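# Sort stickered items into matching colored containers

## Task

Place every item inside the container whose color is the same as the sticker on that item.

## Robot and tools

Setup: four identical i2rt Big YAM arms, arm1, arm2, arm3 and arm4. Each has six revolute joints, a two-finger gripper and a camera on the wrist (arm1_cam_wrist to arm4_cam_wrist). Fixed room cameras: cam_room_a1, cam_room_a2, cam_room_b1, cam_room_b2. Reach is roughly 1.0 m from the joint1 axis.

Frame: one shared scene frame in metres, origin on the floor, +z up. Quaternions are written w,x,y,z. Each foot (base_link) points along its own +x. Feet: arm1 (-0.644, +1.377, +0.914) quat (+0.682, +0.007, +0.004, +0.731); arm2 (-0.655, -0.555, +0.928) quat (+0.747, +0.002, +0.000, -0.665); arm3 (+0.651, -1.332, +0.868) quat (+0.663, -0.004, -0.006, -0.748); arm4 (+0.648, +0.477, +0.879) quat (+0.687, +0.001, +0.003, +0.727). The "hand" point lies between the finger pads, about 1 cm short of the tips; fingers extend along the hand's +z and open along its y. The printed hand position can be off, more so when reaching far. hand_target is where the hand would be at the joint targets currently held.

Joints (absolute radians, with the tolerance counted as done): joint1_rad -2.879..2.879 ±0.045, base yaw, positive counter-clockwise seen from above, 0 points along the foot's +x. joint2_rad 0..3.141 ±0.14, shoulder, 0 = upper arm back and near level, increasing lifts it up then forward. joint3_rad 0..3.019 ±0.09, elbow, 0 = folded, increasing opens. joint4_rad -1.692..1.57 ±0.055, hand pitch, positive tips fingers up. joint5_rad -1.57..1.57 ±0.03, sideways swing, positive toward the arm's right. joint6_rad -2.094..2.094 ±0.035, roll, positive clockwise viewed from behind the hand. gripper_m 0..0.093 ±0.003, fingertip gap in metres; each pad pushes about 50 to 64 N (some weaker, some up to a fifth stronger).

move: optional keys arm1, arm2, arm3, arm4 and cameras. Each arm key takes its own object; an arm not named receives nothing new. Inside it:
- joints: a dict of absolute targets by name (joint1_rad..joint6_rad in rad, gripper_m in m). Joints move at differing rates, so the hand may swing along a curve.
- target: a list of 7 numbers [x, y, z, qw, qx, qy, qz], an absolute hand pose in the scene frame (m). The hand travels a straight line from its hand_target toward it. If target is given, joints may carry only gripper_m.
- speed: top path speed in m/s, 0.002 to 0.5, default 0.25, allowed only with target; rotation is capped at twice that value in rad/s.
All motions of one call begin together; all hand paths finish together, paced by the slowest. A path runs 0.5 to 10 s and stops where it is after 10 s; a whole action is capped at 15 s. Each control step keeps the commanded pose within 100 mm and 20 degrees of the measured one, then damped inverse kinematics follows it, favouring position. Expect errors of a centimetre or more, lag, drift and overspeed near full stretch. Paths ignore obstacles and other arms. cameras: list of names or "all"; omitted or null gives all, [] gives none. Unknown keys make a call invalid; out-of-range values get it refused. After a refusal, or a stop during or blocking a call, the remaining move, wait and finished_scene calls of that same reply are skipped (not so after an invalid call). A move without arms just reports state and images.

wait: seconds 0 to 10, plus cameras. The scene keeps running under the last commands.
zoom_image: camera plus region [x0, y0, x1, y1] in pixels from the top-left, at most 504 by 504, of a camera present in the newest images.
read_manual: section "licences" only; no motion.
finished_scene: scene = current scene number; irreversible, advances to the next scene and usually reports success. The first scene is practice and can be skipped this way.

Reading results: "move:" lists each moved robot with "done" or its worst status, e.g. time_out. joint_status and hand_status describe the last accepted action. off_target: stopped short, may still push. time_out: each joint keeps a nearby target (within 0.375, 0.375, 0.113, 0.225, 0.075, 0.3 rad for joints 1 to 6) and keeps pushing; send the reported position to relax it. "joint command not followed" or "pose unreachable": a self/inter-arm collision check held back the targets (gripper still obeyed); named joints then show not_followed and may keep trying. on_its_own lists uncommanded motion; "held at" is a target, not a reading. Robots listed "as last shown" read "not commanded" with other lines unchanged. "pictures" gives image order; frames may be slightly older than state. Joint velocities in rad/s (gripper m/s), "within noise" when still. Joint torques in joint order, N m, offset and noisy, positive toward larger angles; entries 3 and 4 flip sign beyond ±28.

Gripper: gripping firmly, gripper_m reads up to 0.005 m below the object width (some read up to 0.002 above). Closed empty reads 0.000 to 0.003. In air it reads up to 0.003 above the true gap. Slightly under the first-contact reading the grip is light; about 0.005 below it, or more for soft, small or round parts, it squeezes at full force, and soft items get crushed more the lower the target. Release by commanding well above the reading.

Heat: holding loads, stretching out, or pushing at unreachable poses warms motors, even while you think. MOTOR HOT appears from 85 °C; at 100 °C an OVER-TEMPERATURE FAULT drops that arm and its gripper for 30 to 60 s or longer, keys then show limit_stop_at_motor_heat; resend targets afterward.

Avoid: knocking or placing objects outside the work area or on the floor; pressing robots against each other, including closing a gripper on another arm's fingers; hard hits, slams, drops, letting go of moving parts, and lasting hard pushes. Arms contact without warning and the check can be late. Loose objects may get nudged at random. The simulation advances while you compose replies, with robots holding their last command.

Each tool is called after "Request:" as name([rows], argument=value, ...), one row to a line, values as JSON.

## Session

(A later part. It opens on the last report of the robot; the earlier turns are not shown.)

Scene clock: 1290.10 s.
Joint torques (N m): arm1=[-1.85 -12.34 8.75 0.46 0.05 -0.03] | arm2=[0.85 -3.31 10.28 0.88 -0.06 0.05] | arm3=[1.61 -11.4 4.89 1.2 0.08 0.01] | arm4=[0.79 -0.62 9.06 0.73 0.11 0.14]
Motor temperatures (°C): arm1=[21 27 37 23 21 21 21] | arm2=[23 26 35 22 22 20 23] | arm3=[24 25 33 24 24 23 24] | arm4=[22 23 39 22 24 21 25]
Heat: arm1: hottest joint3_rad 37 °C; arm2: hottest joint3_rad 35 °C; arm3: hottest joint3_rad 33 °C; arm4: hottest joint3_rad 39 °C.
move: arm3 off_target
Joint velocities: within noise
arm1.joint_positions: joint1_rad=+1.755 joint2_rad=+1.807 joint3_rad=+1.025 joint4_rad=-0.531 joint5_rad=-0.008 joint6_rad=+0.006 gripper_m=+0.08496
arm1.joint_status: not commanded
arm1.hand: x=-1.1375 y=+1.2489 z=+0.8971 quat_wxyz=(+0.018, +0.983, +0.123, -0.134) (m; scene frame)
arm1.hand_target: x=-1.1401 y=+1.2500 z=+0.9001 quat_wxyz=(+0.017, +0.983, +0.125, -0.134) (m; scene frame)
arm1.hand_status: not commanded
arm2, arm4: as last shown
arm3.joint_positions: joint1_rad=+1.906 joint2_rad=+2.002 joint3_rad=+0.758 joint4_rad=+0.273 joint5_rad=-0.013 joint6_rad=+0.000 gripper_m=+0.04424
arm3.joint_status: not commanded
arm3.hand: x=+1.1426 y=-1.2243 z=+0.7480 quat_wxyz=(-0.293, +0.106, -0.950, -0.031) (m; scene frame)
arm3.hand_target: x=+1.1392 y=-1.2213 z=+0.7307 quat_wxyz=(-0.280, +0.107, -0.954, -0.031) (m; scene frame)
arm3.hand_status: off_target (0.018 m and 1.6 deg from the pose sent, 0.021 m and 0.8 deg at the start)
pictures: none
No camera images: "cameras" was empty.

Request:
move(arm3={"target": [1.05, -1.24, 0.96, 0.2797, -0.1073, 0.9536, 0.0315], "speed": 0.3}, cameras=[])

Request:
move(arm3={"joints": {"joint1_rad": -1.962, "joint2_rad": 0.73, "joint3_rad": 0.8, "joint4_rad": -1.06, "joint5_rad": 0, "joint6_rad": 0}}, cameras=[])

Request:
move(arm3={"target": [-0.02, -0.958, 1.10, 0.0702, -0.9293, 0.2394, 0.2726], "speed": 0.3}, cameras=[])

Request:
move(arm3={"target": [-0.02, -0.958, 1.03, 0.0702, -0.9293, 0.2394, 0.2726], "speed": 0.1}, cameras=["arm3_cam_wrist"])

Scene clock: 1305.33 s.
Joint torques (N m): arm1=[-2.37 -11.99 8.68 0.46 0.05 -0.03] | arm2=[0.79 -3.31 10.29 0.85 -0.04 0.05] | arm3=[1.14 -7.65 8.92 0.83 -0.06 -0.03] | arm4=[0.62 -0.38 9.09 0.58 0.11 0.14]
Motor temperatures (°C): arm1=[21 27 37 23 21 21 21] | arm2=[23 26 35 22 22 20 23] | arm3=[24 24 32 24 24 23 24] | arm4=[22 22 39 22 24 21 25]
Heat: arm1: hottest joint3_rad 37 °C; arm2: hottest joint3_rad 35 °C; arm3: hottest joint3_rad 32 °C; arm4: hottest joint3_rad 39 °C.
move: arm3 done
Joint velocities: within noise
arm1, arm2, arm4: as last shown
arm3.joint_positions: joint1_rad=+1.906 joint2_rad=+1.216 joint3_rad=+0.630 joint4_rad=-0.412 joint5_rad=-0.013 joint6_rad=+0.000 gripper_m=+0.04424
arm3.joint_status: not commanded
arm3.hand: x=+1.0464 y=-1.2424 z=+0.9577 quat_wxyz=(-0.279, +0.107, -0.954, -0.030) (m; scene frame)
arm3.hand_target: x=+1.0500 y=-1.2400 z=+0.9600 quat_wxyz=(-0.280, +0.107, -0.954, -0.032) (m; scene frame)
arm3.hand_status: done (0.005 m and 0.2 deg from the pose sent, 0.232 m and 1.6 deg at the start)
pictures: none
No camera images: "cameras" was empty.

Scene clock: 1307.97 s.
Joint torques (N m): arm1=[-2.08 -11.93 8.79 0.53 0.04 -0.03] | arm2=[0.85 -3.31 10.32 0.84 -0.06 0.05] | arm3=[0.67 -2.67 11.78 0.79 -0.09 -0.06] | arm4=[0.56 -0.38 9.07 0.61 0.08 0.13]
Motor temperatures (°C): arm1=[21 27 37 23 21 21 21] | arm2=[23 26 35 22 22 20 23] | arm3=[24 24 32 24 24 23 24] | arm4=[22 22 39 22 24 21 25]
Heat: arm1: hottest joint3_rad 37 °C; arm2: hottest joint3_rad 35 °C; arm3: hottest joint3_rad 32 °C; arm4: hottest joint3_rad 39 °C.
move: arm3 done
Joint velocities: within noise
arm1, arm2, arm4: as last shown
arm3.joint_positions: joint1_rad=-1.953 joint2_rad=+0.730 joint3_rad=+0.771 joint4_rad=-1.055 joint5_rad=+0.003 joint6_rad=+0.000 gripper_m=+0.04426
arm3.joint_status: all done
arm3.hand: x=+0.3914 y=-1.1846 z=+1.1055 quat_wxyz=(+0.063, -0.932, +0.241, +0.263) (m; scene frame)
arm3.hand_target: x=+0.3886 y=-1.1803 z=+1.1200 quat_wxyz=(+0.066, -0.928, +0.244, +0.275) (m; scene frame)
arm3.hand_status: not commanded
pictures: none
No camera images: "cameras" was empty.

Scene clock: 1310.37 s.
Joint torques (N m): arm1=[-2.14 -12.75 8.77 0.44 0.05 -0.02] | arm2=[0.91 -3.31 10.28 0.85 -0.06 0.05] | arm3=[1.49 -24.53 14.28 0.69 0.12 -0.09] | arm4=[0.79 -0.56 9.09 0.7 0.07 0.15]
Motor temperatures (°C): arm1=[21 27 37 23 21 21 21] | arm2=[23 26 35 22 22 20 23] | arm3=[24 24 32 24 24 23 24] | arm4=[22 22 39 22 24 21 25]
Heat: arm1: hottest joint3_rad 37 °C; arm2: hottest joint3_rad 35 °C; arm3: hottest joint3_rad 32 °C; arm4: hottest joint3_rad 39 °C.
move: arm3 off_target
Joint velocities: within noise
arm1, arm2: as last shown
arm3.joint_positions: joint1_rad=-1.953 joint2_rad=+2.025 joint3_rad=+1.966 joint4_rad=-0.992 joint5_rad=+0.009 joint6_rad=+0.000 gripper_m=+0.04426
arm3.joint_status: not commanded
arm3.hand: x=-0.0076 y=-0.9645 z=+1.0668 quat_wxyz=(+0.062, -0.936, +0.243, +0.246) (m; scene frame)
arm3.hand_target: x=-0.0183 y=-0.9589 z=+1.1002 quat_wxyz=(+0.070, -0.929, +0.239, +0.273) (m; scene frame)
arm3.hand_status: off_target (0.036 m and 3.4 deg from the pose sent, 0.470 m and 1.4 deg at the start)
arm4.joint_positions: joint1_rad=+2.194 joint2_rad=+0.640 joint3_rad=+0.731 joint4_rad=-0.971 joint5_rad=+0.001 joint6_rad=-0.009 gripper_m=+0.06992
arm4.joint_status: not commanded
arm4.hand: x=+0.4188 y=+0.2929 z=+1.1374 quat_wxyz=(+0.112, +0.885, +0.317, -0.323) (m; scene frame)
arm4.hand_target: x=+0.4201 y=+0.2941 z=+1.1300 quat_wxyz=(+0.109, +0.891, +0.313, -0.310) (m; scene frame)
arm4.hand_status: not commanded
pictures: none
No camera images: "cameras" was empty.

Scene clock: 1311.63 s.
Joint torques (N m): arm1=[-2.61 -12.75 8.81 0.51 0.01 -0.05] | arm2=[0.73 -3.37 10.29 0.87 -0.06 0.05] | arm3=[1.49 -23.47 9.21 1.73 0.1 -0.1] | arm4=[0.73 -0.73 9.03 0.69 0.14 0.13]
Motor temperatures (°C): arm1=[21 27 37 23 21 21 21] | arm2=[23 26 35 22 22 20 23] | arm3=[24 24 32 24 24 23 24] | arm4=[22 22 39 22 24 21 25]
Heat: arm1: hottest joint3_rad 37 °C; arm2: hottest joint3_rad 35 °C; arm3: hottest joint3_rad 32 °C; arm4: hottest joint3_rad 39 °C.
move: arm3 done
Joint velocities: within noise
arm1, arm2, arm4: as last shown
arm3.joint_positions: joint1_rad=-1.953 joint2_rad=+2.040 joint3_rad=+1.883 joint4_rad=-0.846 joint5_rad=+0.009 joint6_rad=+0.000 gripper_m=+0.04426
arm3.joint_status: not commanded
arm3.hand: x=-0.0169 y=-0.9599 z=+1.0320 quat_wxyz=(+0.067, -0.930, +0.242, +0.268) (m; scene frame)
arm3.hand_target: x=-0.0200 y=-0.9580 z=+1.0300 quat_wxyz=(+0.070, -0.929, +0.239, +0.272) (m; scene frame)
arm3.hand_status: done (0.004 m and 0.7 deg from the pose sent, 0.039 m and 3.4 deg at the start)
pictures: arm3_cam_wrist
Images, in order (width x height): arm3_cam_wrist 672x504.

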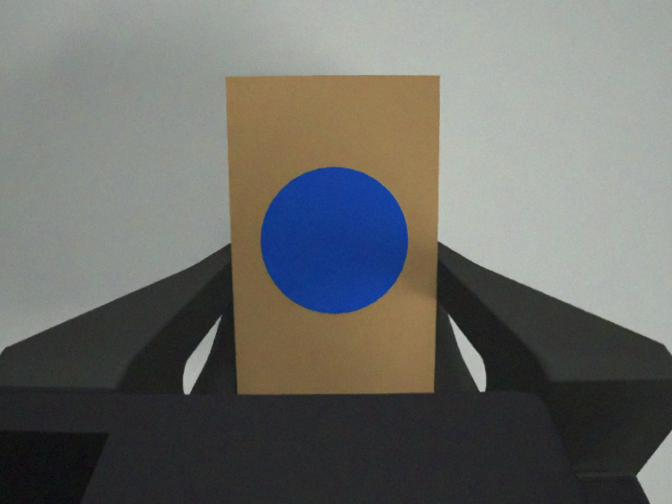

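Request:
move(arm3={"target": [-0.02, -0.958, 1.015, 0.0702, -0.9293, 0.2394, 0.2726], "speed": 0.06}, cameras=[])

Request:
move(arm3={"joints": {"gripper_m": 0.07}}, cameras=["arm3_cam_wrist"])

Request:
move(arm3={"target": [0.39, -1.184, 1.14, 0.0702, -0.9293, 0.2394, 0.2726], "speed": 0.35}, cameras=[])

Request:
move(arm2={"target": [-0.012, -0.938, 1.07, 0.1302, 0.2627, 0.9553, -0.0358], "speed": 0.3}, cameras=["arm2_cam_wrist"])

Scene clock: 1318.47 s.
Joint torques (N m): arm1=[-1.9 -12.28 8.75 0.47 0.01 -0.09] | arm2=[0.85 -3.37 10.32 0.9 -0.05 0.05] | arm3=[1.49 -22.95 8.28 1.65 0.09 -0.1] | arm4=[0.91 -0.5 9.1 0.68 0.11 0.14]
Motor temperatures (°C): arm1=[21 27 37 23 21 21 21] | arm2=[23 26 35 22 22 20 23] | arm3=[24 24 32 24 24 23 24] | arm4=[22 22 39 22 24 21 25]
Heat: arm1: hottest joint3_rad 37 °C; arm2: hottest joint3_rad 35 °C; arm3: hottest joint3_rad 32 °C; arm4: hottest joint3_rad 39 °C.
move: arm3 off_target
Joint velocities: within noise
arm1, arm2, arm4: as last shown
arm3.joint_positions: joint1_rad=-1.953 joint2_rad=+2.040 joint3_rad=+1.866 joint4_rad=-0.809 joint5_rad=+0.009 joint6_rad=+0.000 gripper_m=+0.04426
arm3.joint_status: not commanded
arm3.hand: x=-0.0195 y=-0.9585 z=+1.0283 quat_wxyz=(+0.070, -0.927, +0.241, +0.277) (m; scene frame)
arm3.hand_target: x=-0.0197 y=-0.9581 z=+1.0149 quat_wxyz=(+0.070, -0.929, +0.239, +0.272) (m; scene frame)
arm3.hand_status: off_target (0.013 m and 0.6 deg from the pose sent, 0.017 m and 0.7 deg at the start)
pictures: none
No camera images: "cameras" was empty.

Scene clock: 1319.00 s.
Joint torques (N m): arm1=[-2.14 -12.34 9.02 0.43 0.04 -0.05] | arm2=[0.85 -3.31 10.3 0.9 -0.05 0.05] | arm3=[1.49 -22.95 8.88 1.59 0.1 -0.09] | arm4=[0.56 -0.85 9.01 0.73 0.08 0.16]
Motor temperatures (°C): arm1=[21 27 37 23 21 21 21] | arm2=[23 26 35 22 22 20 23] | arm3=[24 24 32 24 24 23 24] | arm4=[22 22 39 22 24 21 25]
Heat: arm1: hottest joint3_rad 37 °C; arm2: hottest joint3_rad 35 °C; arm3: hottest joint3_rad 32 °C; arm4: hottest joint3_rad 39 °C.
move: arm3 done
Joint velocities: within noise
arm1, arm4: as last shown
arm2.joint_positions: joint1_rad=+0.921 joint2_rad=+0.848 joint3_rad=+0.817 joint4_rad=-1.227 joint5_rad=+0.006 joint6_rad=+0.006 gripper_m=+0.06992
arm2.joint_status: not commanded
arm2.hand: x=-0.4153 y=-0.6994 z=+1.1421 quat_wxyz=(-0.150, -0.264, -0.952, +0.042) (m; scene frame)
arm2.hand_target: x=-0.4202 y=-0.6960 z=+1.1303 quat_wxyz=(-0.130, -0.263, -0.955, +0.036) (m; scene frame)
arm2.hand_status: not commanded
arm3.joint_positions: joint1_rad=-1.953 joint2_rad=+2.040 joint3_rad=+1.859 joint4_rad=-0.808 joint5_rad=+0.009 joint6_rad=+0.000 gripper_m=+0.06996
arm3.joint_status: all done
arm3.hand: x=-0.0181 y=-0.9593 z=+1.0250 quat_wxyz=(+0.069, -0.928, +0.241, +0.274) (m; scene frame)
arm3.hand_target: x=-0.0198 y=-0.9581 z=+1.0150 quat_wxyz=(+0.070, -0.929, +0.239, +0.272) (m; scene frame)
arm3.hand_status: not commanded
pictures: arm3_cam_wrist
Images, in order (width x height): arm3_cam_wrist 672x504.

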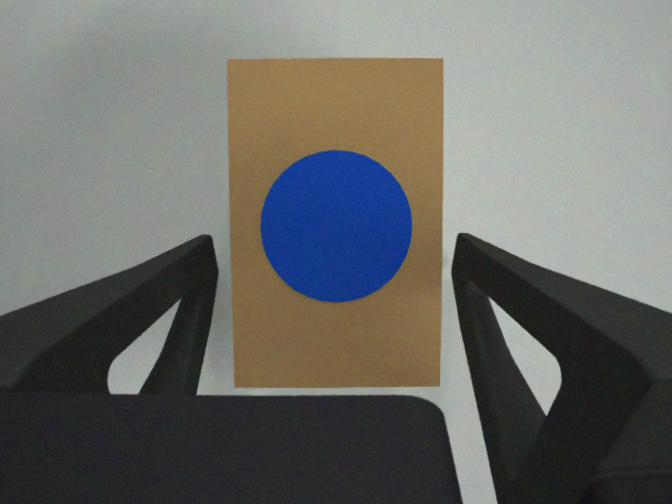

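Scene clock: 1321.20 s.
Joint torques (N m): arm1=[-2.26 -12.22 8.62 0.51 0.03 -0.07] | arm2=[0.79 -3.37 10.32 0.85 -0.06 0.05] | arm3=[2.02 -2.08 9.09 0.8 0.13 -0.06] | arm4=[0.73 0.09 8.94 0.72 0.1 0.15]
Motor temperatures (°C): arm1=[21 27 37 23 21 21 21] | arm2=[23 26 35 22 22 20 23] | arm3=[24 24 32 24 24 23 24] | arm4=[22 22 39 22 24 21 25]
Heat: arm1: hottest joint3_rad 37 °C; arm2: hottest joint3_rad 35 °C; arm3: hottest joint3_rad 32 °C; arm4: hottest joint3_rad 39 °C.
move: arm3 done
Joint velocities: within noise
arm1, arm2, arm4: as last shown
arm3.joint_positions: joint1_rad=-1.953 joint2_rad=+0.723 joint3_rad=+0.856 joint4_rad=-1.111 joint5_rad=+0.012 joint6_rad=+0.002 gripper_m=+0.06996
arm3.joint_status: not commanded
arm3.hand: x=+0.3901 y=-1.1815 z=+1.1438 quat_wxyz=(+0.072, -0.926, +0.243, +0.279) (m; scene frame)
arm3.hand_target: x=+0.3900 y=-1.1840 z=+1.1401 quat_wxyz=(+0.070, -0.929, +0.239, +0.273) (m; scene frame)
arm3.hand_status: done (0.005 m and 0.9 deg from the pose sent, 0.480 m and 0.4 deg at the start)
pictures: none
No camera images: "cameras" was empty.

Scene clock: 1323.77 s.
Joint torques (N m): arm1=[-1.61 -12.45 8.66 0.5 0.04 -0.04] | arm2=[0.79 -23.06 16.51 0.75 -0.08 0.03] | arm3=[1.96 -2.08 9.07 0.8 0.13 -0.06] | arm4=[0.85 -0.56 9.05 0.66 0.11 0.16]
Motor temperatures (°C): arm1=[21 27 37 23 21 21 21] | arm2=[23 26 36 22 22 20 23] | arm3=[24 24 32 24 24 23 24] | arm4=[22 22 39 22 24 21 25]
Heat: arm1: hottest joint3_rad 37 °C; arm2: hottest joint3_rad 36 °C; arm3: hottest joint3_rad 32 °C; arm4: hottest joint3_rad 39 °C.
move: arm2 off_target
Joint velocities: within noise
arm1.joint_positions: joint1_rad=+1.755 joint2_rad=+1.807 joint3_rad=+1.025 joint4_rad=-0.531 joint5_rad=-0.008 joint6_rad=+0.006 gripper_m=+0.08496
arm1.joint_status: not commanded
arm1.hand: x=-1.1375 y=+1.2489 z=+0.8971 quat_wxyz=(+0.018, +0.983, +0.123, -0.134) (m; scene frame)
arm1.hand_target: x=-1.1401 y=+1.2500 z=+0.9001 quat_wxyz=(+0.017, +0.983, +0.125, -0.134) (m; scene frame)
arm1.hand_status: not commanded
arm2.joint_positions: joint1_rad=+0.921 joint2_rad=+2.168 joint3_rad=+2.094 joint4_rad=-1.238 joint5_rad=+0.006 joint6_rad=+0.006 gripper_m=+0.06992
arm2.joint_status: not commanded
arm2.hand: x=-0.0235 y=-0.9304 z=+1.0672 quat_wxyz=(-0.124, -0.265, -0.956, +0.035) (m; scene frame)
arm2.hand_target: x=-0.0127 y=-0.9377 z=+1.0700 quat_wxyz=(-0.131, -0.263, -0.955, +0.036) (m; scene frame)
arm2.hand_status: off_target (0.014 m and 0.8 deg from the pose sent, 0.474 m and 2.5 deg at the start)
arm3, arm4: as last shown
pictures: arm2_cam_wrist
Images, in order (width x height): arm2_cam_wrist 672x504.

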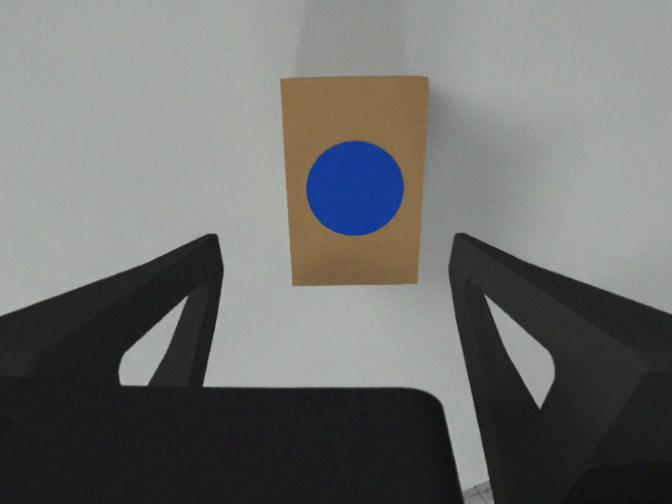

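Request:
move(arm2={"target": [-0.012, -0.947, 0.99, 0.1302, 0.2627, 0.9553, -0.0358], "speed": 0.15, "joints": {"gripper_m": 0.085}}, cameras=[])

Request:
move(arm2={"joints": {"gripper_m": 0.036}}, cameras=["arm2_cam_wrist"])

Request:
move(arm2={"target": [-0.42, -0.696, 1.13, 0.1302, 0.2627, 0.9553, -0.0358], "speed": 0.35}, cameras=[])

Request:
move(arm2={"joints": {"joint1_rad": -1.22}}, cameras=["arm2_cam_wrist"])

Scene clock: 1333.80 s.
Joint torques (N m): arm1=[-2.32 -12.69 8.68 0.4 0.02 -0.04] | arm2=[0.38 -23.71 11.07 1.95 -0.15 -0.05] | arm3=[1.96 -2.2 9.09 0.81 0.13 -0.05] | arm4=[0.79 -0.38 9.13 0.65 0.1 0.11]
Motor temperatures (°C): arm1=[21 27 37 23 21 21 21] | arm2=[23 27 39 22 22 20 23] | arm3=[24 24 31 24 24 23 24] | arm4=[22 22 39 22 24 21 25]
Heat: arm1: hottest joint3_rad 37 °C; arm2: hottest joint3_rad 39 °C; arm3: hottest joint3_rad 31 °C; arm4: hottest joint3_rad 39 °C.
move: arm2 off_target
Joint velocities: within noise
arm1, arm3, arm4: as last shown
arm2.joint_positions: joint1_rad=+0.918 joint2_rad=+2.222 joint3_rad=+2.040 joint4_rad=-1.097 joint5_rad=+0.004 joint6_rad=+0.002 gripper_m=+0.08489
arm2.joint_status: all done
arm2.hand: x=-0.0095 y=-0.9404 z=+1.0139 quat_wxyz=(-0.140, -0.264, -0.954, +0.038) (m; scene frame)
arm2.hand_target: x=-0.0127 y=-0.9465 z=+0.9903 quat_wxyz=(-0.130, -0.263, -0.955, +0.036) (m; scene frame)
arm2.hand_status: off_target (0.025 m and 1.2 deg from the pose sent, 0.080 m and 0.8 deg at the start)
pictures: none
No camera images: "cameras" was empty.

Scene clock: 1334.40 s.
Joint torques (N m): arm1=[-1.96 -12.92 8.69 0.51 0.02 -0.06] | arm2=[-0.09 -23.82 11.04 1.92 -0.11 -0.05] | arm3=[1.85 -1.96 9.06 0.76 0.12 -0.06] | arm4=[0.44 -0.5 9.01 0.59 0.09 0.15]
Motor temperatures (°C): arm1=[21 27 37 23 21 21 21] | arm2=[23 27 39 22 22 20 23] | arm3=[24 24 31 24 24 23 24] | arm4=[22 22 39 22 24 21 25]
Heat: arm1: hottest joint3_rad 37 °C; arm2: hottest joint3_rad 39 °C; arm3: hottest joint3_rad 31 °C; arm4: hottest joint3_rad 39 °C.
move: arm2 off_target
Joint velocities: within noise
arm1, arm3, arm4: as last shown
arm2.joint_positions: joint1_rad=+0.918 joint2_rad=+2.222 joint3_rad=+2.040 joint4_rad=-1.097 joint5_rad=+0.003 joint6_rad=+0.002 gripper_m=+0.04387
arm2.joint_status: gripper_m off_target (ended at +0.04390, target +0.03600)
arm2.hand: x=-0.0094 y=-0.9403 z=+1.0139 quat_wxyz=(-0.140, -0.263, -0.954, +0.038) (m; scene frame)
arm2.hand_target: x=-0.0127 y=-0.9465 z=+0.9903 quat_wxyz=(-0.130, -0.263, -0.955, +0.036) (m; scene frame)
arm2.hand_status: not commanded
pictures: arm2_cam_wrist
Images, in order (width x height): arm2_cam_wrist 672x504.

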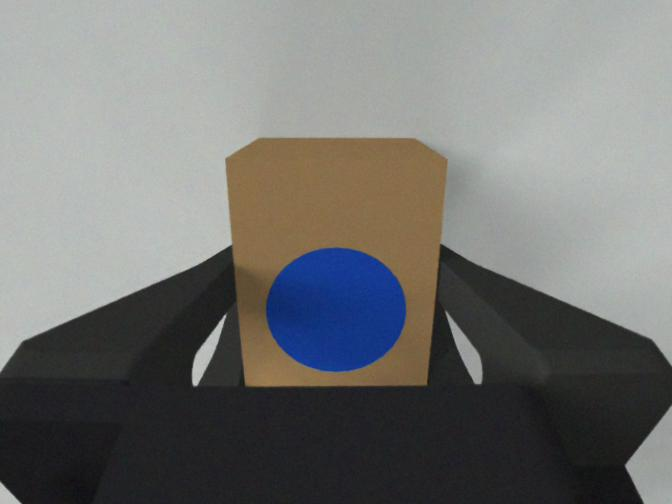

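Scene clock: 1336.50 s.
Joint torques (N m): arm1=[-1.96 -12.22 8.79 0.34 0.01 -0.03] | arm2=[1.14 -3.49 10.5 0.9 0.07 0.08] | arm3=[1.9 -2.14 9.07 0.77 0.13 -0.05] | arm4=[0.85 -0.32 8.87 0.69 0.1 0.17]
Motor temperatures (°C): arm1=[21 27 37 23 21 21 21] | arm2=[23 27 39 22 22 20 23] | arm3=[24 24 31 24 24 23 24] | arm4=[22 22 39 22 24 21 25]
Heat: arm1: hottest joint3_rad 37 °C; arm2: hottest joint3_rad 39 °C; arm3: hottest joint3_rad 31 °C; arm4: hottest joint3_rad 39 °C.
move: arm2 off_target
Joint velocities: within noise
arm1, arm3: as last shown
arm2.joint_positions: joint1_rad=+0.918 joint2_rad=+0.849 joint3_rad=+0.814 joint4_rad=-1.227 joint5_rad=+0.003 joint6_rad=+0.002 gripper_m=+0.04387
arm2.joint_status: not commanded
arm2.hand: x=-0.4161 y=-0.6993 z=+1.1404 quat_wxyz=(-0.148, -0.263, -0.952, +0.040) (m; scene frame)
arm2.hand_target: x=-0.4202 y=-0.6959 z=+1.1302 quat_wxyz=(-0.130, -0.263, -0.955, +0.036) (m; scene frame)
arm2.hand_status: off_target (0.012 m and 2.2 deg from the pose sent, 0.492 m and 1.2 deg at the start)
arm4.joint_positions: joint1_rad=+2.194 joint2_rad=+0.640 joint3_rad=+0.731 joint4_rad=-0.971 joint5_rad=+0.001 joint6_rad=-0.009 gripper_m=+0.06992
arm4.joint_status: not commanded
arm4.hand: x=+0.4188 y=+0.2929 z=+1.1374 quat_wxyz=(+0.112, +0.885, +0.317, -0.323) (m; scene frame)
arm4.hand_target: x=+0.4201 y=+0.2941 z=+1.1300 quat_wxyz=(+0.109, +0.891, +0.313, -0.310) (m; scene frame)
arm4.hand_status: not commanded
pictures: none
No camera images: "cameras" was empty.

Scene clock: 1338.53 s.
Joint torques (N m): arm1=[-2.14 -12.51 8.73 0.53 0.01 -0.05] | arm2=[0.56 -3.9 10.48 0.88 -0.12 0.08] | arm3=[1.9 -2.02 9.05 0.83 0.13 -0.05] | arm4=[1.26 -0.38 9.06 0.61 0.12 0.17]
Motor temperatures (°C): arm1=[21 27 37 23 21 21 21] | arm2=[23 27 39 22 22 20 23] | arm3=[24 24 31 24 24 23 24] | arm4=[22 22 39 22 24 21 25]
Heat: arm1: hottest joint3_rad 37 °C; arm2: hottest joint3_rad 39 °C; arm3: hottest joint3_rad 31 °C; arm4: hottest joint3_rad 39 °C.
move: arm2 done
Joint velocities: within noise
arm1, arm3, arm4: as last shown
arm2.joint_positions: joint1_rad=-1.217 joint2_rad=+0.853 joint3_rad=+0.814 joint4_rad=-1.227 joint5_rad=+0.007 joint6_rad=+0.002 gripper_m=+0.04388
arm2.joint_status: all done
arm2.hand: x=-0.9052 y=-0.6812 z=+1.1384 quat_wxyz=(-0.031, -0.962, -0.229, +0.147) (m; scene frame)
arm2.hand_target: x=-0.9004 y=-0.6783 z=+1.1293 quat_wxyz=(-0.028, -0.964, -0.228, +0.130) (m; scene frame)
arm2.hand_status: not commanded
pictures: arm2_cam_wrist
Images, in order (width x height): arm2_cam_wrist 672x504.

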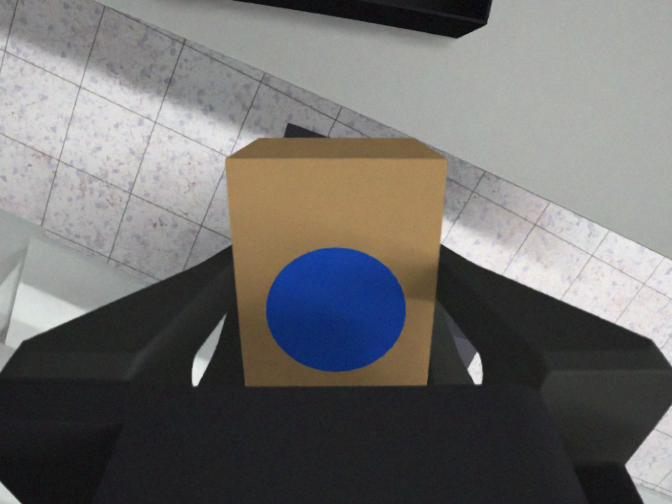

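Request:
move(arm2={"target": [-1.14, -0.80, 0.88, 0.0314, 0.9637, 0.2306, -0.1313], "speed": 0.3}, cameras=["arm2_cam_wrist"])

Request:
move(arm2={"target": [-1.14, -0.80, 0.75, 0.0314, 0.9637, 0.2306, -0.1313], "speed": 0.15}, cameras=["arm2_cam_wrist"])

Request:
move(arm2={"target": [-1.14, -0.80, 0.732, 0.0314, 0.9637, 0.2306, -0.1313], "speed": 0.08}, cameras=[])

Scene clock: 1348.17 s.
Joint torques (N m): arm1=[-2.08 -12.86 8.76 0.44 0.04 -0.01] | arm2=[0.5 -17.32 11.4 1.65 -0.17 0.04] | arm3=[1.96 -2.08 9.02 0.83 0.13 -0.06] | arm4=[0.97 -0.73 9.02 0.68 0.14 0.13]
Motor temperatures (°C): arm1=[21 27 37 23 21 21 21] | arm2=[23 27 38 22 22 20 24] | arm3=[24 24 31 24 24 23 24] | arm4=[22 22 40 22 24 21 25]
Heat: arm1: hottest joint3_rad 37 °C; arm2: hottest joint3_rad 38 °C; arm3: hottest joint3_rad 31 °C; arm4: hottest joint3_rad 40 °C.
move: arm2 off_target
Joint velocities: within noise
arm1, arm3, arm4: as last shown
arm2.joint_positions: joint1_rad=-1.217 joint2_rad=+1.895 joint3_rad=+1.063 joint4_rad=-0.504 joint5_rad=+0.001 joint6_rad=+0.002 gripper_m=+0.04388
arm2.joint_status: not commanded
arm2.hand: x=-1.1195 y=-0.7910 z=+0.8728 quat_wxyz=(-0.026, -0.966, -0.231, +0.112) (m; scene frame)
arm2.hand_target: x=-1.1393 y=-0.7997 z=+0.8807 quat_wxyz=(-0.031, -0.964, -0.231, +0.131) (m; scene frame)
arm2.hand_status: off_target (0.024 m and 2.3 deg from the pose sent, 0.369 m and 1.9 deg at the start)
pictures: arm2_cam_wrist
Images, in order (width x height): arm2_cam_wrist 672x504.

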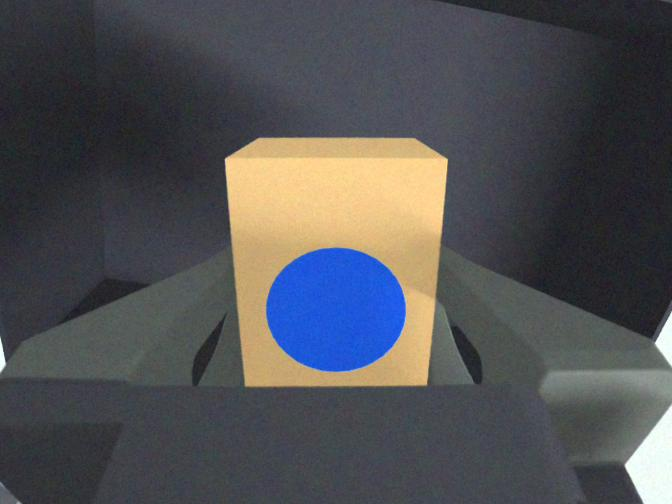

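Scene clock: 1349.80 s.
Joint torques (N m): arm1=[-2.2 -12.28 8.62 0.47 0.01 -0.03] | arm2=[0.56 -18.02 8.57 1.81 -0.16 0.04] | arm3=[1.9 -2.26 9.09 0.8 0.12 -0.06] | arm4=[0.73 -0.5 8.94 0.69 0.09 0.13]
Motor temperatures (°C): arm1=[21 27 37 23 21 21 21] | arm2=[23 27 38 22 22 20 24] | arm3=[24 24 31 24 24 23 24] | arm4=[22 22 40 22 24 21 25]
Heat: arm1: hottest joint3_rad 37 °C; arm2: hottest joint3_rad 38 °C; arm3: hottest joint3_rad 31 °C; arm4: hottest joint3_rad 40 °C.
move: arm2 off_target
Joint velocities: within noise
arm1, arm3, arm4: as last shown
arm2.joint_positions: joint1_rad=-1.217 joint2_rad=+2.174 joint3_rad=+1.076 joint4_rad=-0.228 joint5_rad=+0.001 joint6_rad=+0.002 gripper_m=+0.04388
arm2.joint_status: not commanded
arm2.hand: x=-1.1239 y=-0.7929 z=+0.7516 quat_wxyz=(-0.027, -0.966, -0.231, +0.118) (m; scene frame)
arm2.hand_target: x=-1.1395 y=-0.7998 z=+0.7506 quat_wxyz=(-0.031, -0.964, -0.231, +0.131) (m; scene frame)
arm2.hand_status: off_target (0.018 m and 1.7 deg from the pose sent, 0.125 m and 2.3 deg at the start)
pictures: arm2_cam_wrist
Images, in order (width x height): arm2_cam_wrist 672x504.

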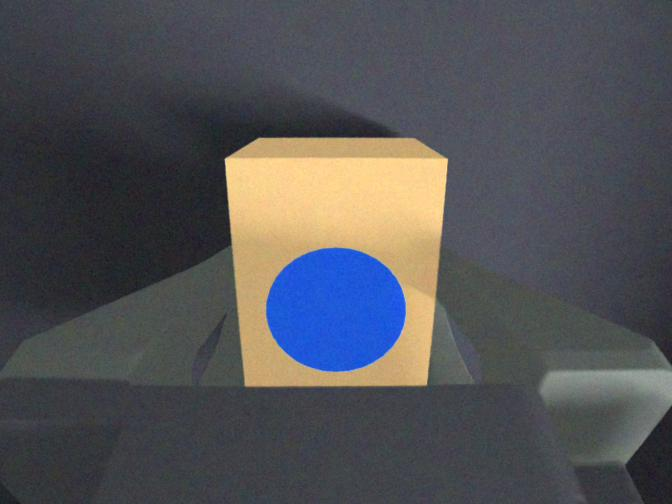

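Scene clock: 1350.77 s.
Joint torques (N m): arm1=[-2.67 -12.98 8.79 0.39 -0.02 -0.05] | arm2=[0.56 -16.85 8.2 1.85 -0.15 0.03] | arm3=[1.9 -2.02 9.06 0.8 0.11 -0.06] | arm4=[1.08 -0.5 9.1 0.57 0.07 0.13]
Motor temperatures (°C): arm1=[21 27 37 23 21 21 21] | arm2=[23 27 38 22 22 20 24] | arm3=[24 24 31 24 24 23 24] | arm4=[22 22 40 22 24 21 25]
Heat: arm1: hottest joint3_rad 37 °C; arm2: hottest joint3_rad 38 °C; arm3: hottest joint3_rad 31 °C; arm4: hottest joint3_rad 40 °C.
move: arm2 off_target
Joint velocities: within noise
arm1, arm4: as last shown
arm2.joint_positions: joint1_rad=-1.217 joint2_rad=+2.203 joint3_rad=+1.089 joint4_rad=-0.194 joint5_rad=+0.001 joint6_rad=+0.002 gripper_m=+0.04388
arm2.joint_status: not commanded
arm2.hand: x=-1.1297 y=-0.7958 z=+0.7418 quat_wxyz=(-0.029, -0.964, -0.230, +0.126) (m; scene frame)
arm2.hand_target: x=-1.1394 y=-0.7997 z=+0.7323 quat_wxyz=(-0.031, -0.964, -0.231, +0.131) (m; scene frame)
arm2.hand_status: off_target (0.015 m and 0.7 deg from the pose sent, 0.026 m and 1.7 deg at the start)
arm3.joint_positions: joint1_rad=-1.953 joint2_rad=+0.723 joint3_rad=+0.856 joint4_rad=-1.111 joint5_rad=+0.012 joint6_rad=+0.002 gripper_m=+0.06996
arm3.joint_status: not commanded
arm3.hand: x=+0.3901 y=-1.1815 z=+1.1438 quat_wxyz=(+0.072, -0.926, +0.243, +0.279) (m; scene frame)
arm3.hand_target: x=+0.3900 y=-1.1840 z=+1.1401 quat_wxyz=(+0.070, -0.929, +0.239, +0.273) (m; scene frame)
arm3.hand_status: not commanded
pictures: none
No camera images: "cameras" was empty.

Request:
move(arm2={"joints": {"gripper_m": 0.085}}, cameras=[])

Request:
move(arm2={"target": [-1.10, -0.785, 0.92, 0.0314, 0.9637, 0.2306, -0.1313], "speed": 0.3}, cameras=[])

Request:
move(arm1={"joints": {"joint1_rad": 0.0, "joint2_rad": 0.5, "joint3_rad": 1.45, "joint4_rad": -1.4, "joint5_rad": 0.1, "joint6_rad": -0.5, "gripper_m": 0.093}}, arm2={"joints": {"joint1_rad": 0.0, "joint2_rad": 0.5, "joint3_rad": 1.45, "joint4_rad": -1.4, "joint5_rad": 0.1, "joint6_rad": -0.5, "gripper_m": 0.093}}, arm3={"joints": {"joint1_rad": 0.0, "joint2_rad": 0.5, "joint3_rad": 1.45, "joint4_rad": -1.4, "joint5_rad": 0.1, "joint6_rad": -0.5, "gripper_m": 0.093}}, arm4={"joints": {"joint1_rad": 0.0, "joint2_rad": 0.5, "joint3_rad": 1.45, "joint4_rad": -1.4, "joint5_rad": 0.1, "joint6_rad": -0.5, "gripper_m": 0.093}}, cameras=[])

Request:
move(arm1={"joints": {"joint1_rad": 1.75, "joint2_rad": 1.3, "joint3_rad": 1.64, "joint4_rad": -1.1, "joint5_rad": 0, "joint6_rad": 0}}, arm2={"joints": {"joint1_rad": -1.25, "joint2_rad": 1.3, "joint3_rad": 1.64, "joint4_rad": -1.1, "joint5_rad": 0, "joint6_rad": 0}}, arm3={"joints": {"joint1_rad": 1.7, "joint2_rad": 1.3, "joint3_rad": 1.64, "joint4_rad": -1.1, "joint5_rad": 0, "joint6_rad": 0}}, arm4={"joints": {"joint1_rad": -1.45, "joint2_rad": 1.3, "joint3_rad": 1.64, "joint4_rad": -1.1, "joint5_rad": 0, "joint6_rad": 0}})

Scene clock: 1367.27 s.
Joint torques (N m): arm1=[-2.61 -12.57 8.73 0.4 0.03 -0.07] | arm2=[0.56 -16.85 8.2 1.85 -0.15 0.04] | arm3=[1.9 -2.2 9.06 0.81 0.13 -0.05] | arm4=[1.14 -0.73 9.1 0.65 0.09 0.16]
Motor temperatures (°C): arm1=[21 27 37 23 21 21 21] | arm2=[23 27 37 22 22 20 24] | arm3=[24 24 31 24 24 23 24] | arm4=[22 22 40 22 24 21 25]
Heat: arm1: hottest joint3_rad 37 °C; arm2: hottest joint3_rad 37 °C; arm3: hottest joint3_rad 31 °C; arm4: hottest joint3_rad 40 °C.
move: arm2 done
Joint velocities: within noise
arm1.joint_positions: joint1_rad=+1.755 joint2_rad=+1.807 joint3_rad=+1.025 joint4_rad=-0.531 joint5_rad=-0.008 joint6_rad=+0.006 gripper_m=+0.08496
arm1.joint_status: not commanded
arm1.hand: x=-1.1375 y=+1.2489 z=+0.8971 quat_wxyz=(+0.018, +0.983, +0.123, -0.134) (m; scene frame)
arm1.hand_target: x=-1.1401 y=+1.2500 z=+0.9001 quat_wxyz=(+0.017, +0.983, +0.125, -0.134) (m; scene frame)
arm1.hand_status: not commanded
arm2.joint_positions: joint1_rad=-1.217 joint2_rad=+2.203 joint3_rad=+1.089 joint4_rad=-0.194 joint5_rad=+0.001 joint6_rad=+0.002 gripper_m=+0.08492
arm2.joint_status: all done
arm2.hand: x=-1.1297 y=-0.7958 z=+0.7418 quat_wxyz=(-0.029, -0.964, -0.230, +0.126) (m; scene frame)
arm2.hand_target: x=-1.1394 y=-0.7997 z=+0.7323 quat_wxyz=(-0.031, -0.964, -0.231, +0.131) (m; scene frame)
arm2.hand_status: not commanded
arm3, arm4: as last shown
pictures: none
No camera images: "cameras" was empty.

Scene clock: 1368.67 s.
Joint torques (N m): arm1=[-1.96 -12.57 8.64 0.61 0.01 -0.07] | arm2=[1.2 -15.09 7.87 0.88 -0.03 0.11] | arm3=[1.79 -1.96 9.09 0.81 0.13 -0.04] | arm4=[0.79 -0.26 8.98 0.51 0.09 0.12]
Motor temperatures (°C): arm1=[21 27 37 23 21 21 21] | arm2=[23 27 37 22 22 20 24] | arm3=[24 24 31 24 24 23 24] | arm4=[22 22 40 22 24 21 25]
Heat: arm1: hottest joint3_rad 37 °C; arm2: hottest joint3_rad 37 °C; arm3: hottest joint3_rad 31 °C; arm4: hottest joint3_rad 40 °C.
move: arm2 off_target
Joint velocities: within noise
arm1, arm3, arm4: as last shown
arm2.joint_positions: joint1_rad=-1.217 joint2_rad=+1.730 joint3_rad=+1.008 joint4_rad=-0.533 joint5_rad=+0.001 joint6_rad=+0.002 gripper_m=+0.08492
arm2.joint_status: not commanded
arm2.hand: x=-1.1114 y=-0.7870 z=+0.9339 quat_wxyz=(-0.035, -0.961, -0.230, +0.152) (m; scene frame)
arm2.hand_target: x=-1.0999 y=-0.7848 z=+0.9203 quat_wxyz=(-0.031, -0.964, -0.231, +0.131) (m; scene frame)
arm2.hand_status: off_target (0.018 m and 2.4 deg from the pose sent, 0.181 m and 0.6 deg at the start)
pictures: none
No camera images: "cameras" was empty.

Scene clock: 1370.73 s.
Joint torques (N m): arm1=[-2.37 6.77 8.87 1.44 -0.05 0.01] | arm2=[1.08 2.73 8.02 1.98 0.13 -0.03] | arm3=[1.9 5.66 9.26 1.4 0.07 -0.08] | arm4=[0.32 4.13 8.5 0.98 0.13 -0.03]
Motor temperatures (°C): arm1=[21 27 37 23 21 21 21] | arm2=[23 27 37 22 22 20 24] | arm3=[24 24 31 24 24 23 24] | arm4=[22 22 40 22 24 21 25]
Heat: arm1: hottest joint3_rad 37 °C; arm2: hottest joint3_rad 37 °C; arm3: hottest joint3_rad 31 °C; arm4: hottest joint3_rad 40 °C.
move: arm1 done; arm2 done; arm3 done; arm4 done
Joint velocities: within noise
arm1.joint_positions: joint1_rad=+0.007 joint2_rad=+0.494 joint3_rad=+1.436 joint4_rad=-1.389 joint5_rad=+0.102 joint6_rad=-0.492 gripper_m=+0.09296
arm1.joint_status: all done
arm1.hand: x=-0.6295 y=+1.5431 z=+1.4869 quat_wxyz=(-0.467, +0.726, -0.433, -0.260) (m; scene frame)
arm1.hand_target: x=-0.6285 y=+1.5415 z=+1.4900 quat_wxyz=(-0.467, +0.727, -0.433, -0.257) (m; scene frame)
arm1.hand_status: not commanded
arm2.joint_positions: joint1_rad=-0.005 joint2_rad=+0.507 joint3_rad=+1.454 joint4_rad=-1.386 joint5_rad=+0.097 joint6_rad=-0.486 gripper_m=+0.09291
arm2.joint_status: all done
arm2.hand: x=-0.6543 y=-0.7270 z=+1.5070 quat_wxyz=(-0.268, -0.418, -0.734, +0.464) (m; scene frame)
arm2.hand_target: x=-0.6544 y=-0.7230 z=+1.5033 quat_wxyz=(-0.262, -0.413, -0.740, +0.462) (m; scene frame)
arm2.hand_status: not commanded
arm3.joint_positions: joint1_rad=-0.010 joint2_rad=+0.489 joint3_rad=+1.418 joint4_rad=-1.394 joint5_rad=+0.099 joint6_rad=-0.492 gripper_m=+0.09297
arm3.joint_status: all done
arm3.hand: x=+0.6111 y=-1.4873 z=+1.4342 quat_wxyz=(-0.206, -0.504, -0.681, +0.490) (m; scene frame)
arm3.hand_target: x=+0.6129 y=-1.4854 z=+1.4453 quat_wxyz=(-0.209, -0.496, -0.682, +0.496) (m; scene frame)
arm3.hand_status: not commanded
arm4.joint_positions: joint1_rad=+0.005 joint2_rad=+0.501 joint3_rad=+1.422 joint4_rad=-1.388 joint5_rad=+0.100 joint6_rad=-0.486 gripper_m=+0.09291
arm4.joint_status: all done
arm4.hand: x=+0.6575 y=+0.6523 z=+1.4444 quat_wxyz=(-0.461, +0.729, -0.441, -0.249) (m; scene frame)
arm4.hand_target: x=+0.6589 y=+0.6450 z=+1.4543 quat_wxyz=(-0.469, +0.727, -0.436, -0.249) (m; scene frame)
arm4.hand_status: not commanded
pictures: none
No camera images: "cameras" was empty.

Scene clock: 1372.60 s.
Joint torques (N m): arm1=[-1.79 -7.77 14.52 1.98 0.11 0.14] | arm2=[1.49 -12.28 13.11 2.54 -0.04 0.19] | arm3=[1.44 -10.81 11.3 1.61 0.12 0.03] | arm4=[0.79 -11.52 11.47 1.25 0.1 0.17]
Motor temperatures (°C): arm1=[21 27 37 23 21 21 21] | arm2=[23 27 37 22 22 20 24] | arm3=[24 24 31 24 24 23 24] | arm4=[22 22 39 22 24 21 25]
Heat: arm1: hottest joint3_rad 37 °C; arm2: hottest joint3_rad 37 °C; arm3: hottest joint3_rad 31 °C; arm4: hottest joint3_rad 39 °C.
move: arm1 done; arm2 done; arm3 done; arm4 done
Joint velocities: within noise
arm1.joint_positions: joint1_rad=+1.749 joint2_rad=+1.299 joint3_rad=+1.602 joint4_rad=-1.110 joint5_rad=-0.002 joint6_rad=-0.008 gripper_m=+0.09299
arm1.joint_status: all done
arm1.hand: x=-1.1411 y=+1.2489 z=+1.3711 quat_wxyz=(+0.043, +0.918, +0.119, -0.377) (m; scene frame)
arm1.hand_target: x=-1.1447 y=+1.2478 z=+1.3928 quat_wxyz=(+0.047, +0.909, +0.115, -0.398) (m; scene frame)
arm1.hand_status: not commanded
arm2.joint_positions: joint1_rad=-1.258 joint2_rad=+1.299 joint3_rad=+1.625 joint4_rad=-1.107 joint5_rad=+0.000 joint6_rad=-0.013 gripper_m=+0.09293
arm2.joint_status: all done
arm2.hand: x=-1.1307 y=-0.7735 z=+1.3894 quat_wxyz=(-0.078, -0.901, -0.203, +0.375) (m; scene frame)
arm2.hand_target: x=-1.1310 y=-0.7786 z=+1.3983 quat_wxyz=(-0.084, -0.897, -0.200, +0.384) (m; scene frame)
arm2.hand_status: not commanded
arm3.joint_positions: joint1_rad=+1.695 joint2_rad=+1.293 joint3_rad=+1.616 joint4_rad=-1.105 joint5_rad=-0.002 joint6_rad=-0.008 gripper_m=+0.09299
arm3.joint_status: all done
arm3.hand: x=+1.1702 y=-1.3235 z=+1.3293 quat_wxyz=(-0.385, +0.008, -0.923, +0.006) (m; scene frame)
arm3.hand_target: x=+1.1747 y=-1.3212 z=+1.3395 quat_wxyz=(-0.395, +0.006, -0.919, +0.005) (m; scene frame)
arm3.hand_status: not commanded
arm4.joint_positions: joint1_rad=-1.453 joint2_rad=+1.294 joint3_rad=+1.609 joint4_rad=-1.106 joint5_rad=+0.001 joint6_rad=-0.012 gripper_m=+0.09294
arm4.joint_status: all done
arm4.hand: x=+1.1620 y=+0.5684 z=+1.3332 quat_wxyz=(-0.377, +0.087, -0.922, -0.029) (m; scene frame)
arm4.hand_target: x=+1.1664 y=+0.5708 z=+1.3480 quat_wxyz=(-0.391, +0.082, -0.916, -0.033) (m; scene frame)
arm4.hand_status: not commanded
pictures: arm1_cam_wrist, arm2_cam_wrist, arm3_cam_wrist, arm4_cam_wrist, cam_room_a1, cam_room_a2, cam_room_b1, cam_room_b2
Images, in order (width x height): arm1_cam_wrist 672x504, arm2_cam_wrist 672x504, arm3_cam_wrist 672x504, arm4_cam_wrist 672x504, cam_room_a1 672x504, cam_room_a2 672x504, cam_room_b1 672x504, cam_room_b2 672x504.

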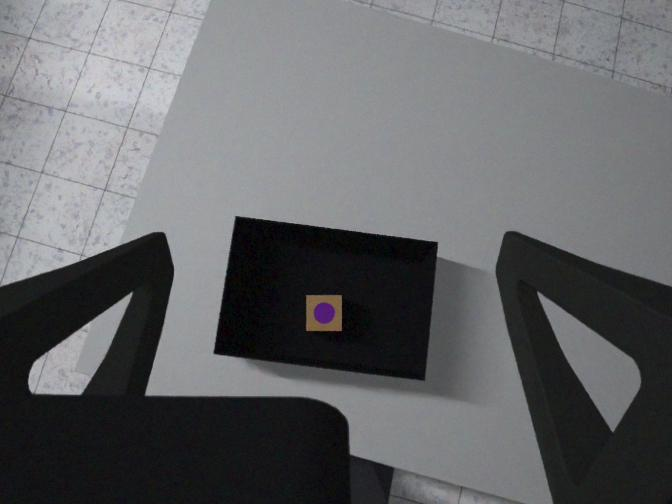

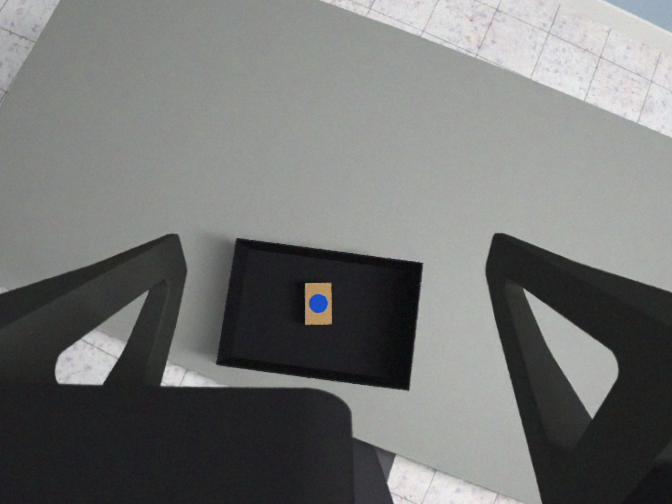

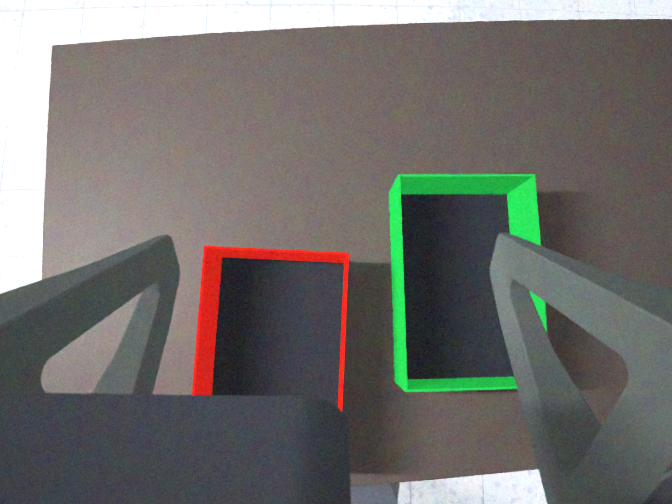

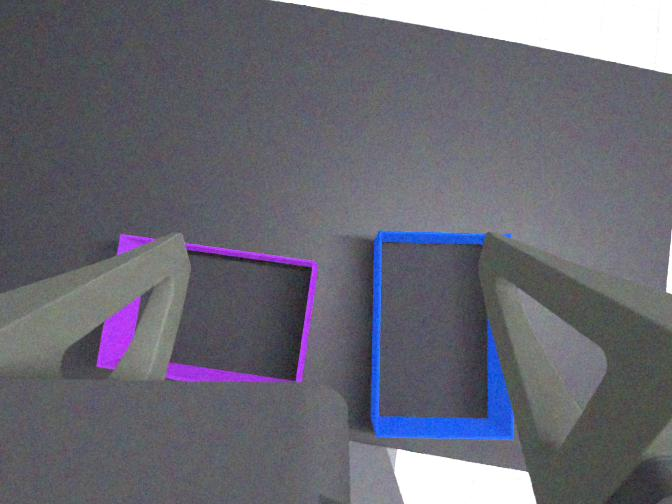

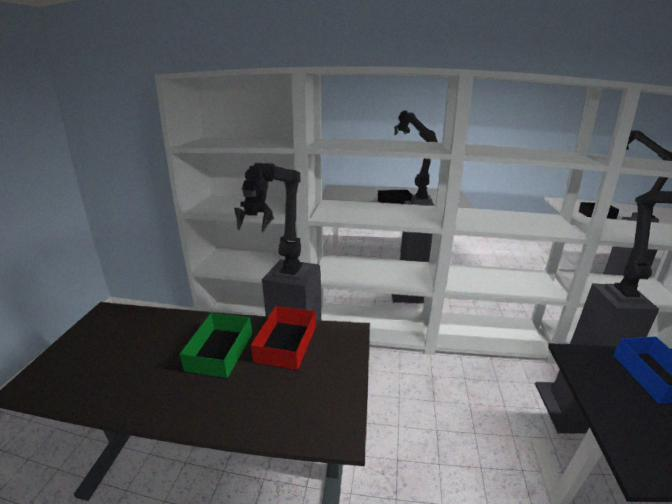

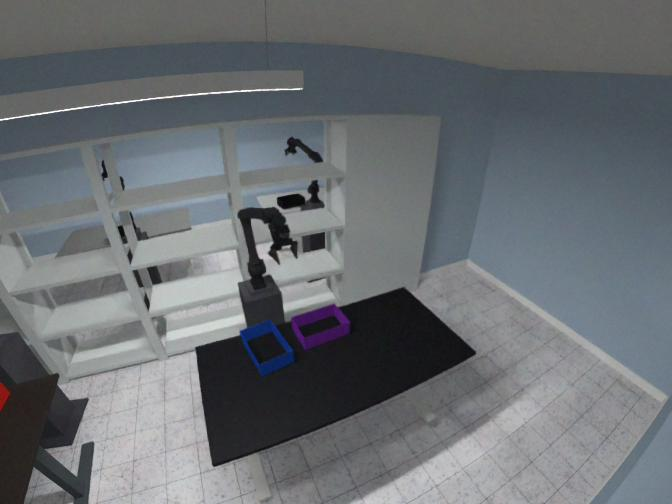

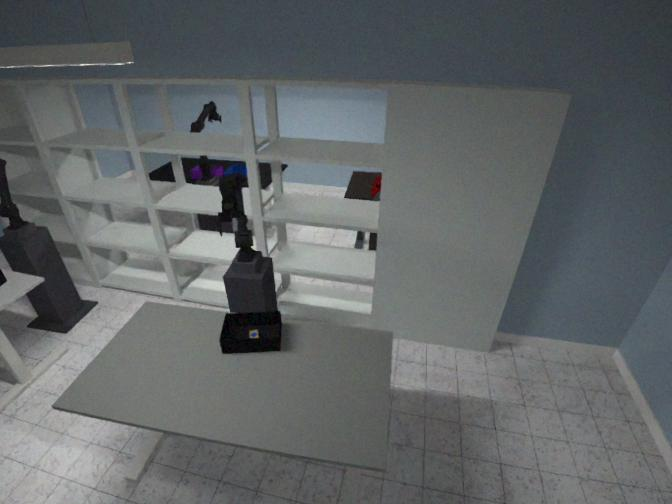

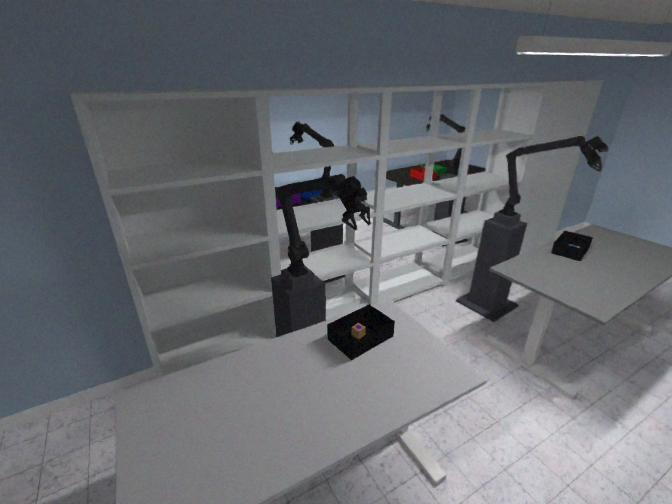

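Request:
move(arm1={"target":[-1.155,1.247,0.86,-0.0171,-0.9829,-0.1252,0.1339],"speed":0.35}, arm2={"target":[-1.14,-0.80,0.86,0.0314,0.9637,0.2306,-0.1313],"speed":0.35}, arm4={"joints":{"joint1_rad":0.878,"joint2_rad":0.75,"joint3_rad":0.77,"joint4_rad":-1.0,"joint5_rad":0,"joint6_rad":0,"gripper_m":0.085}}, cameras=[])

Request:
move(arm1={"target":[-1.155,1.247,0.742,-0.0171,-0.9829,-0.1252,0.1339],"speed":0.2}, arm2={"target":[-1.14,-0.80,0.735,0.0314,0.9637,0.2306,-0.1313],"speed":0.2}, cameras=["arm1_cam_wrist","arm2_cam_wrist"])

Scene clock: 1506.77 s.
Joint torques (N m): arm1=[-1.96 -14.62 8.95 1.54 -0.04 0.08] | arm2=[1.44 -18.43 9.73 1.77 -0.16 0.18] | arm3=[1.44 -10.81 11.3 1.58 0.12 0.02] | arm4=[1.03 -3.14 9.85 1.05 0.15 0.15]
Motor temperatures (°C): arm1=[21 25 44 23 21 21 21] | arm2=[23 27 38 22 22 20 23] | arm3=[24 24 36 24 24 23 23] | arm4=[22 24 43 22 24 21 25]
Heat: arm1: hottest joint3_rad 44 °C; arm2: hottest joint3_rad 38 °C; arm3: hottest joint3_rad 36 °C; arm4: hottest joint3_rad 43 °C.
move: arm1 off_target; arm2 off_target; arm4 done
Joint velocities: within noise
arm1.joint_positions: joint1_rad=+1.749 joint2_rad=+1.930 joint3_rad=+1.036 joint4_rad=-0.476 joint5_rad=-0.006 joint6_rad=-0.008 gripper_m=+0.09299
arm1.joint_status: not commanded
arm1.hand: x=-1.1361 y=+1.2529 z=+0.8438 quat_wxyz=(+0.013, +0.986, +0.127, -0.107) (m; scene frame)
arm1.hand_target: x=-1.1544 y=+1.2471 z=+0.8604 quat_wxyz=(+0.017, +0.983, +0.125, -0.134) (m; scene frame)
arm1.hand_status: off_target (0.026 m and 3.2 deg from the pose sent, 0.511 m and 29.1 deg at the start)
arm2.joint_positions: joint1_rad=-1.229 joint2_rad=+1.946 joint3_rad=+1.073 joint4_rad=-0.461 joint5_rad=+0.000 joint6_rad=-0.013 gripper_m=+0.09293
arm2.joint_status: not commanded
arm2.hand: x=-1.1280 y=-0.7879 z=+0.8531 quat_wxyz=(-0.025, -0.966, -0.232, +0.115) (m; scene frame)
arm2.hand_target: x=-1.1397 y=-0.7998 z=+0.8603 quat_wxyz=(-0.032, -0.964, -0.231, +0.131) (m; scene frame)
arm2.hand_status: off_target (0.018 m and 2.1 deg from the pose sent, 0.530 m and 29.6 deg at the start)
arm3: as last shown
arm3.hand_target: x=+1.1747 y=-1.3212 z=+1.3395 quat_wxyz=(-0.395, +0.007, -0.919, +0.005) (m; scene frame)
arm4.joint_positions: joint1_rad=+0.875 joint2_rad=+0.755 joint3_rad=+0.764 joint4_rad=-1.007 joint5_rad=-0.003 joint6_rad=-0.011 gripper_m=+0.08511
arm4.joint_status: all done
arm4.hand: x=+0.4020 y=+0.6617 z=+1.1160 quat_wxyz=(-0.087, +0.912, -0.297, -0.270) (m; scene frame)
arm4.hand_target: x=+0.4001 y=+0.6626 z=+1.1214 quat_wxyz=(-0.089, +0.908, -0.300, -0.278) (m; scene frame)
arm4.hand_status: not commanded
pictures: none
No camera images: "cameras" was empty.

Scene clock: 1508.10 s.
Joint torques (N m): arm1=[-1.61 -14.27 7.31 1.25 -0.08 0.11] | arm2=[1.55 -18.2 7.95 1.76 -0.14 0.19] | arm3=[1.32 -10.87 11.3 1.52 0.11 0.02] | arm4=[1.38 -3.19 9.78 1.24 0.19 0.16]
Motor temperatures (°C): arm1=[21 25 44 23 21 21 21] | arm2=[23 27 38 22 22 20 23] | arm3=[24 24 36 24 24 23 23] | arm4=[22 24 43 22 24 21 25]
Heat: arm1: hottest joint3_rad 44 °C; arm2: hottest joint3_rad 38 °C; arm3: hottest joint3_rad 36 °C; arm4: hottest joint3_rad 43 °C.
move: arm1 off_target; arm2 off_target
Joint velocities: within noise
arm1.joint_positions: joint1_rad=+1.749 joint2_rad=+2.184 joint3_rad=+1.037 joint4_rad=-0.215 joint5_rad=-0.006 joint6_rad=-0.008 gripper_m=+0.09299
arm1.joint_status: not commanded
arm1.hand: x=-1.1345 y=+1.2540 z=+0.7336 quat_wxyz=(+0.013, +0.986, +0.127, -0.111) (m; scene frame)
arm1.hand_target: x=-1.1545 y=+1.2471 z=+0.7427 quat_wxyz=(+0.017, +0.983, +0.125, -0.134) (m; scene frame)
arm1.hand_status: off_target (0.023 m and 2.7 deg from the pose sent, 0.104 m and 3.2 deg at the start)
arm2.joint_positions: joint1_rad=-1.229 joint2_rad=+2.208 joint3_rad=+1.090 joint4_rad=-0.199 joint5_rad=+0.000 joint6_rad=-0.013 gripper_m=+0.09293
arm2.joint_status: not commanded
arm2.hand: x=-1.1305 y=-0.7891 z=+0.7392 quat_wxyz=(-0.027, -0.965, -0.232, +0.122) (m; scene frame)
arm2.hand_target: x=-1.1396 y=-0.7998 z=+0.7354 quat_wxyz=(-0.032, -0.964, -0.231, +0.131) (m; scene frame)
arm2.hand_status: off_target (0.015 m and 1.2 deg from the pose sent, 0.119 m and 2.1 deg at the start)
arm3, arm4: as last shown
pictures: arm1_cam_wrist, arm2_cam_wrist
Images, in order (width x height): arm1_cam_wrist 672x504, arm2_cam_wrist 672x504.

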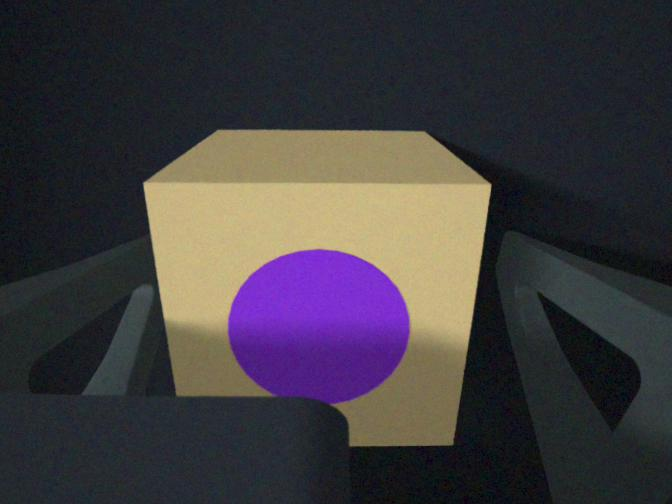

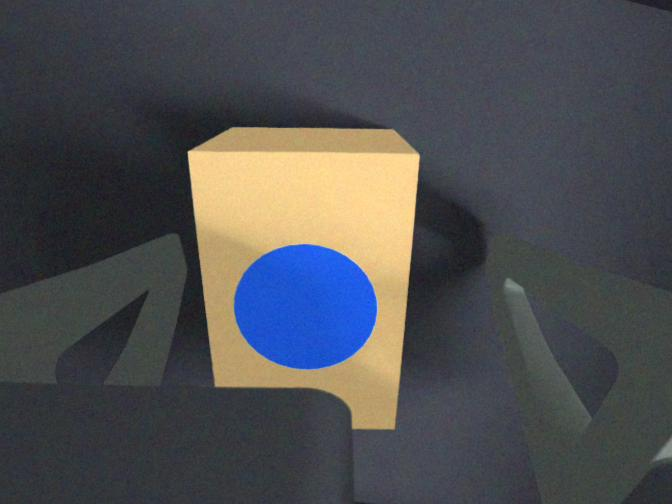

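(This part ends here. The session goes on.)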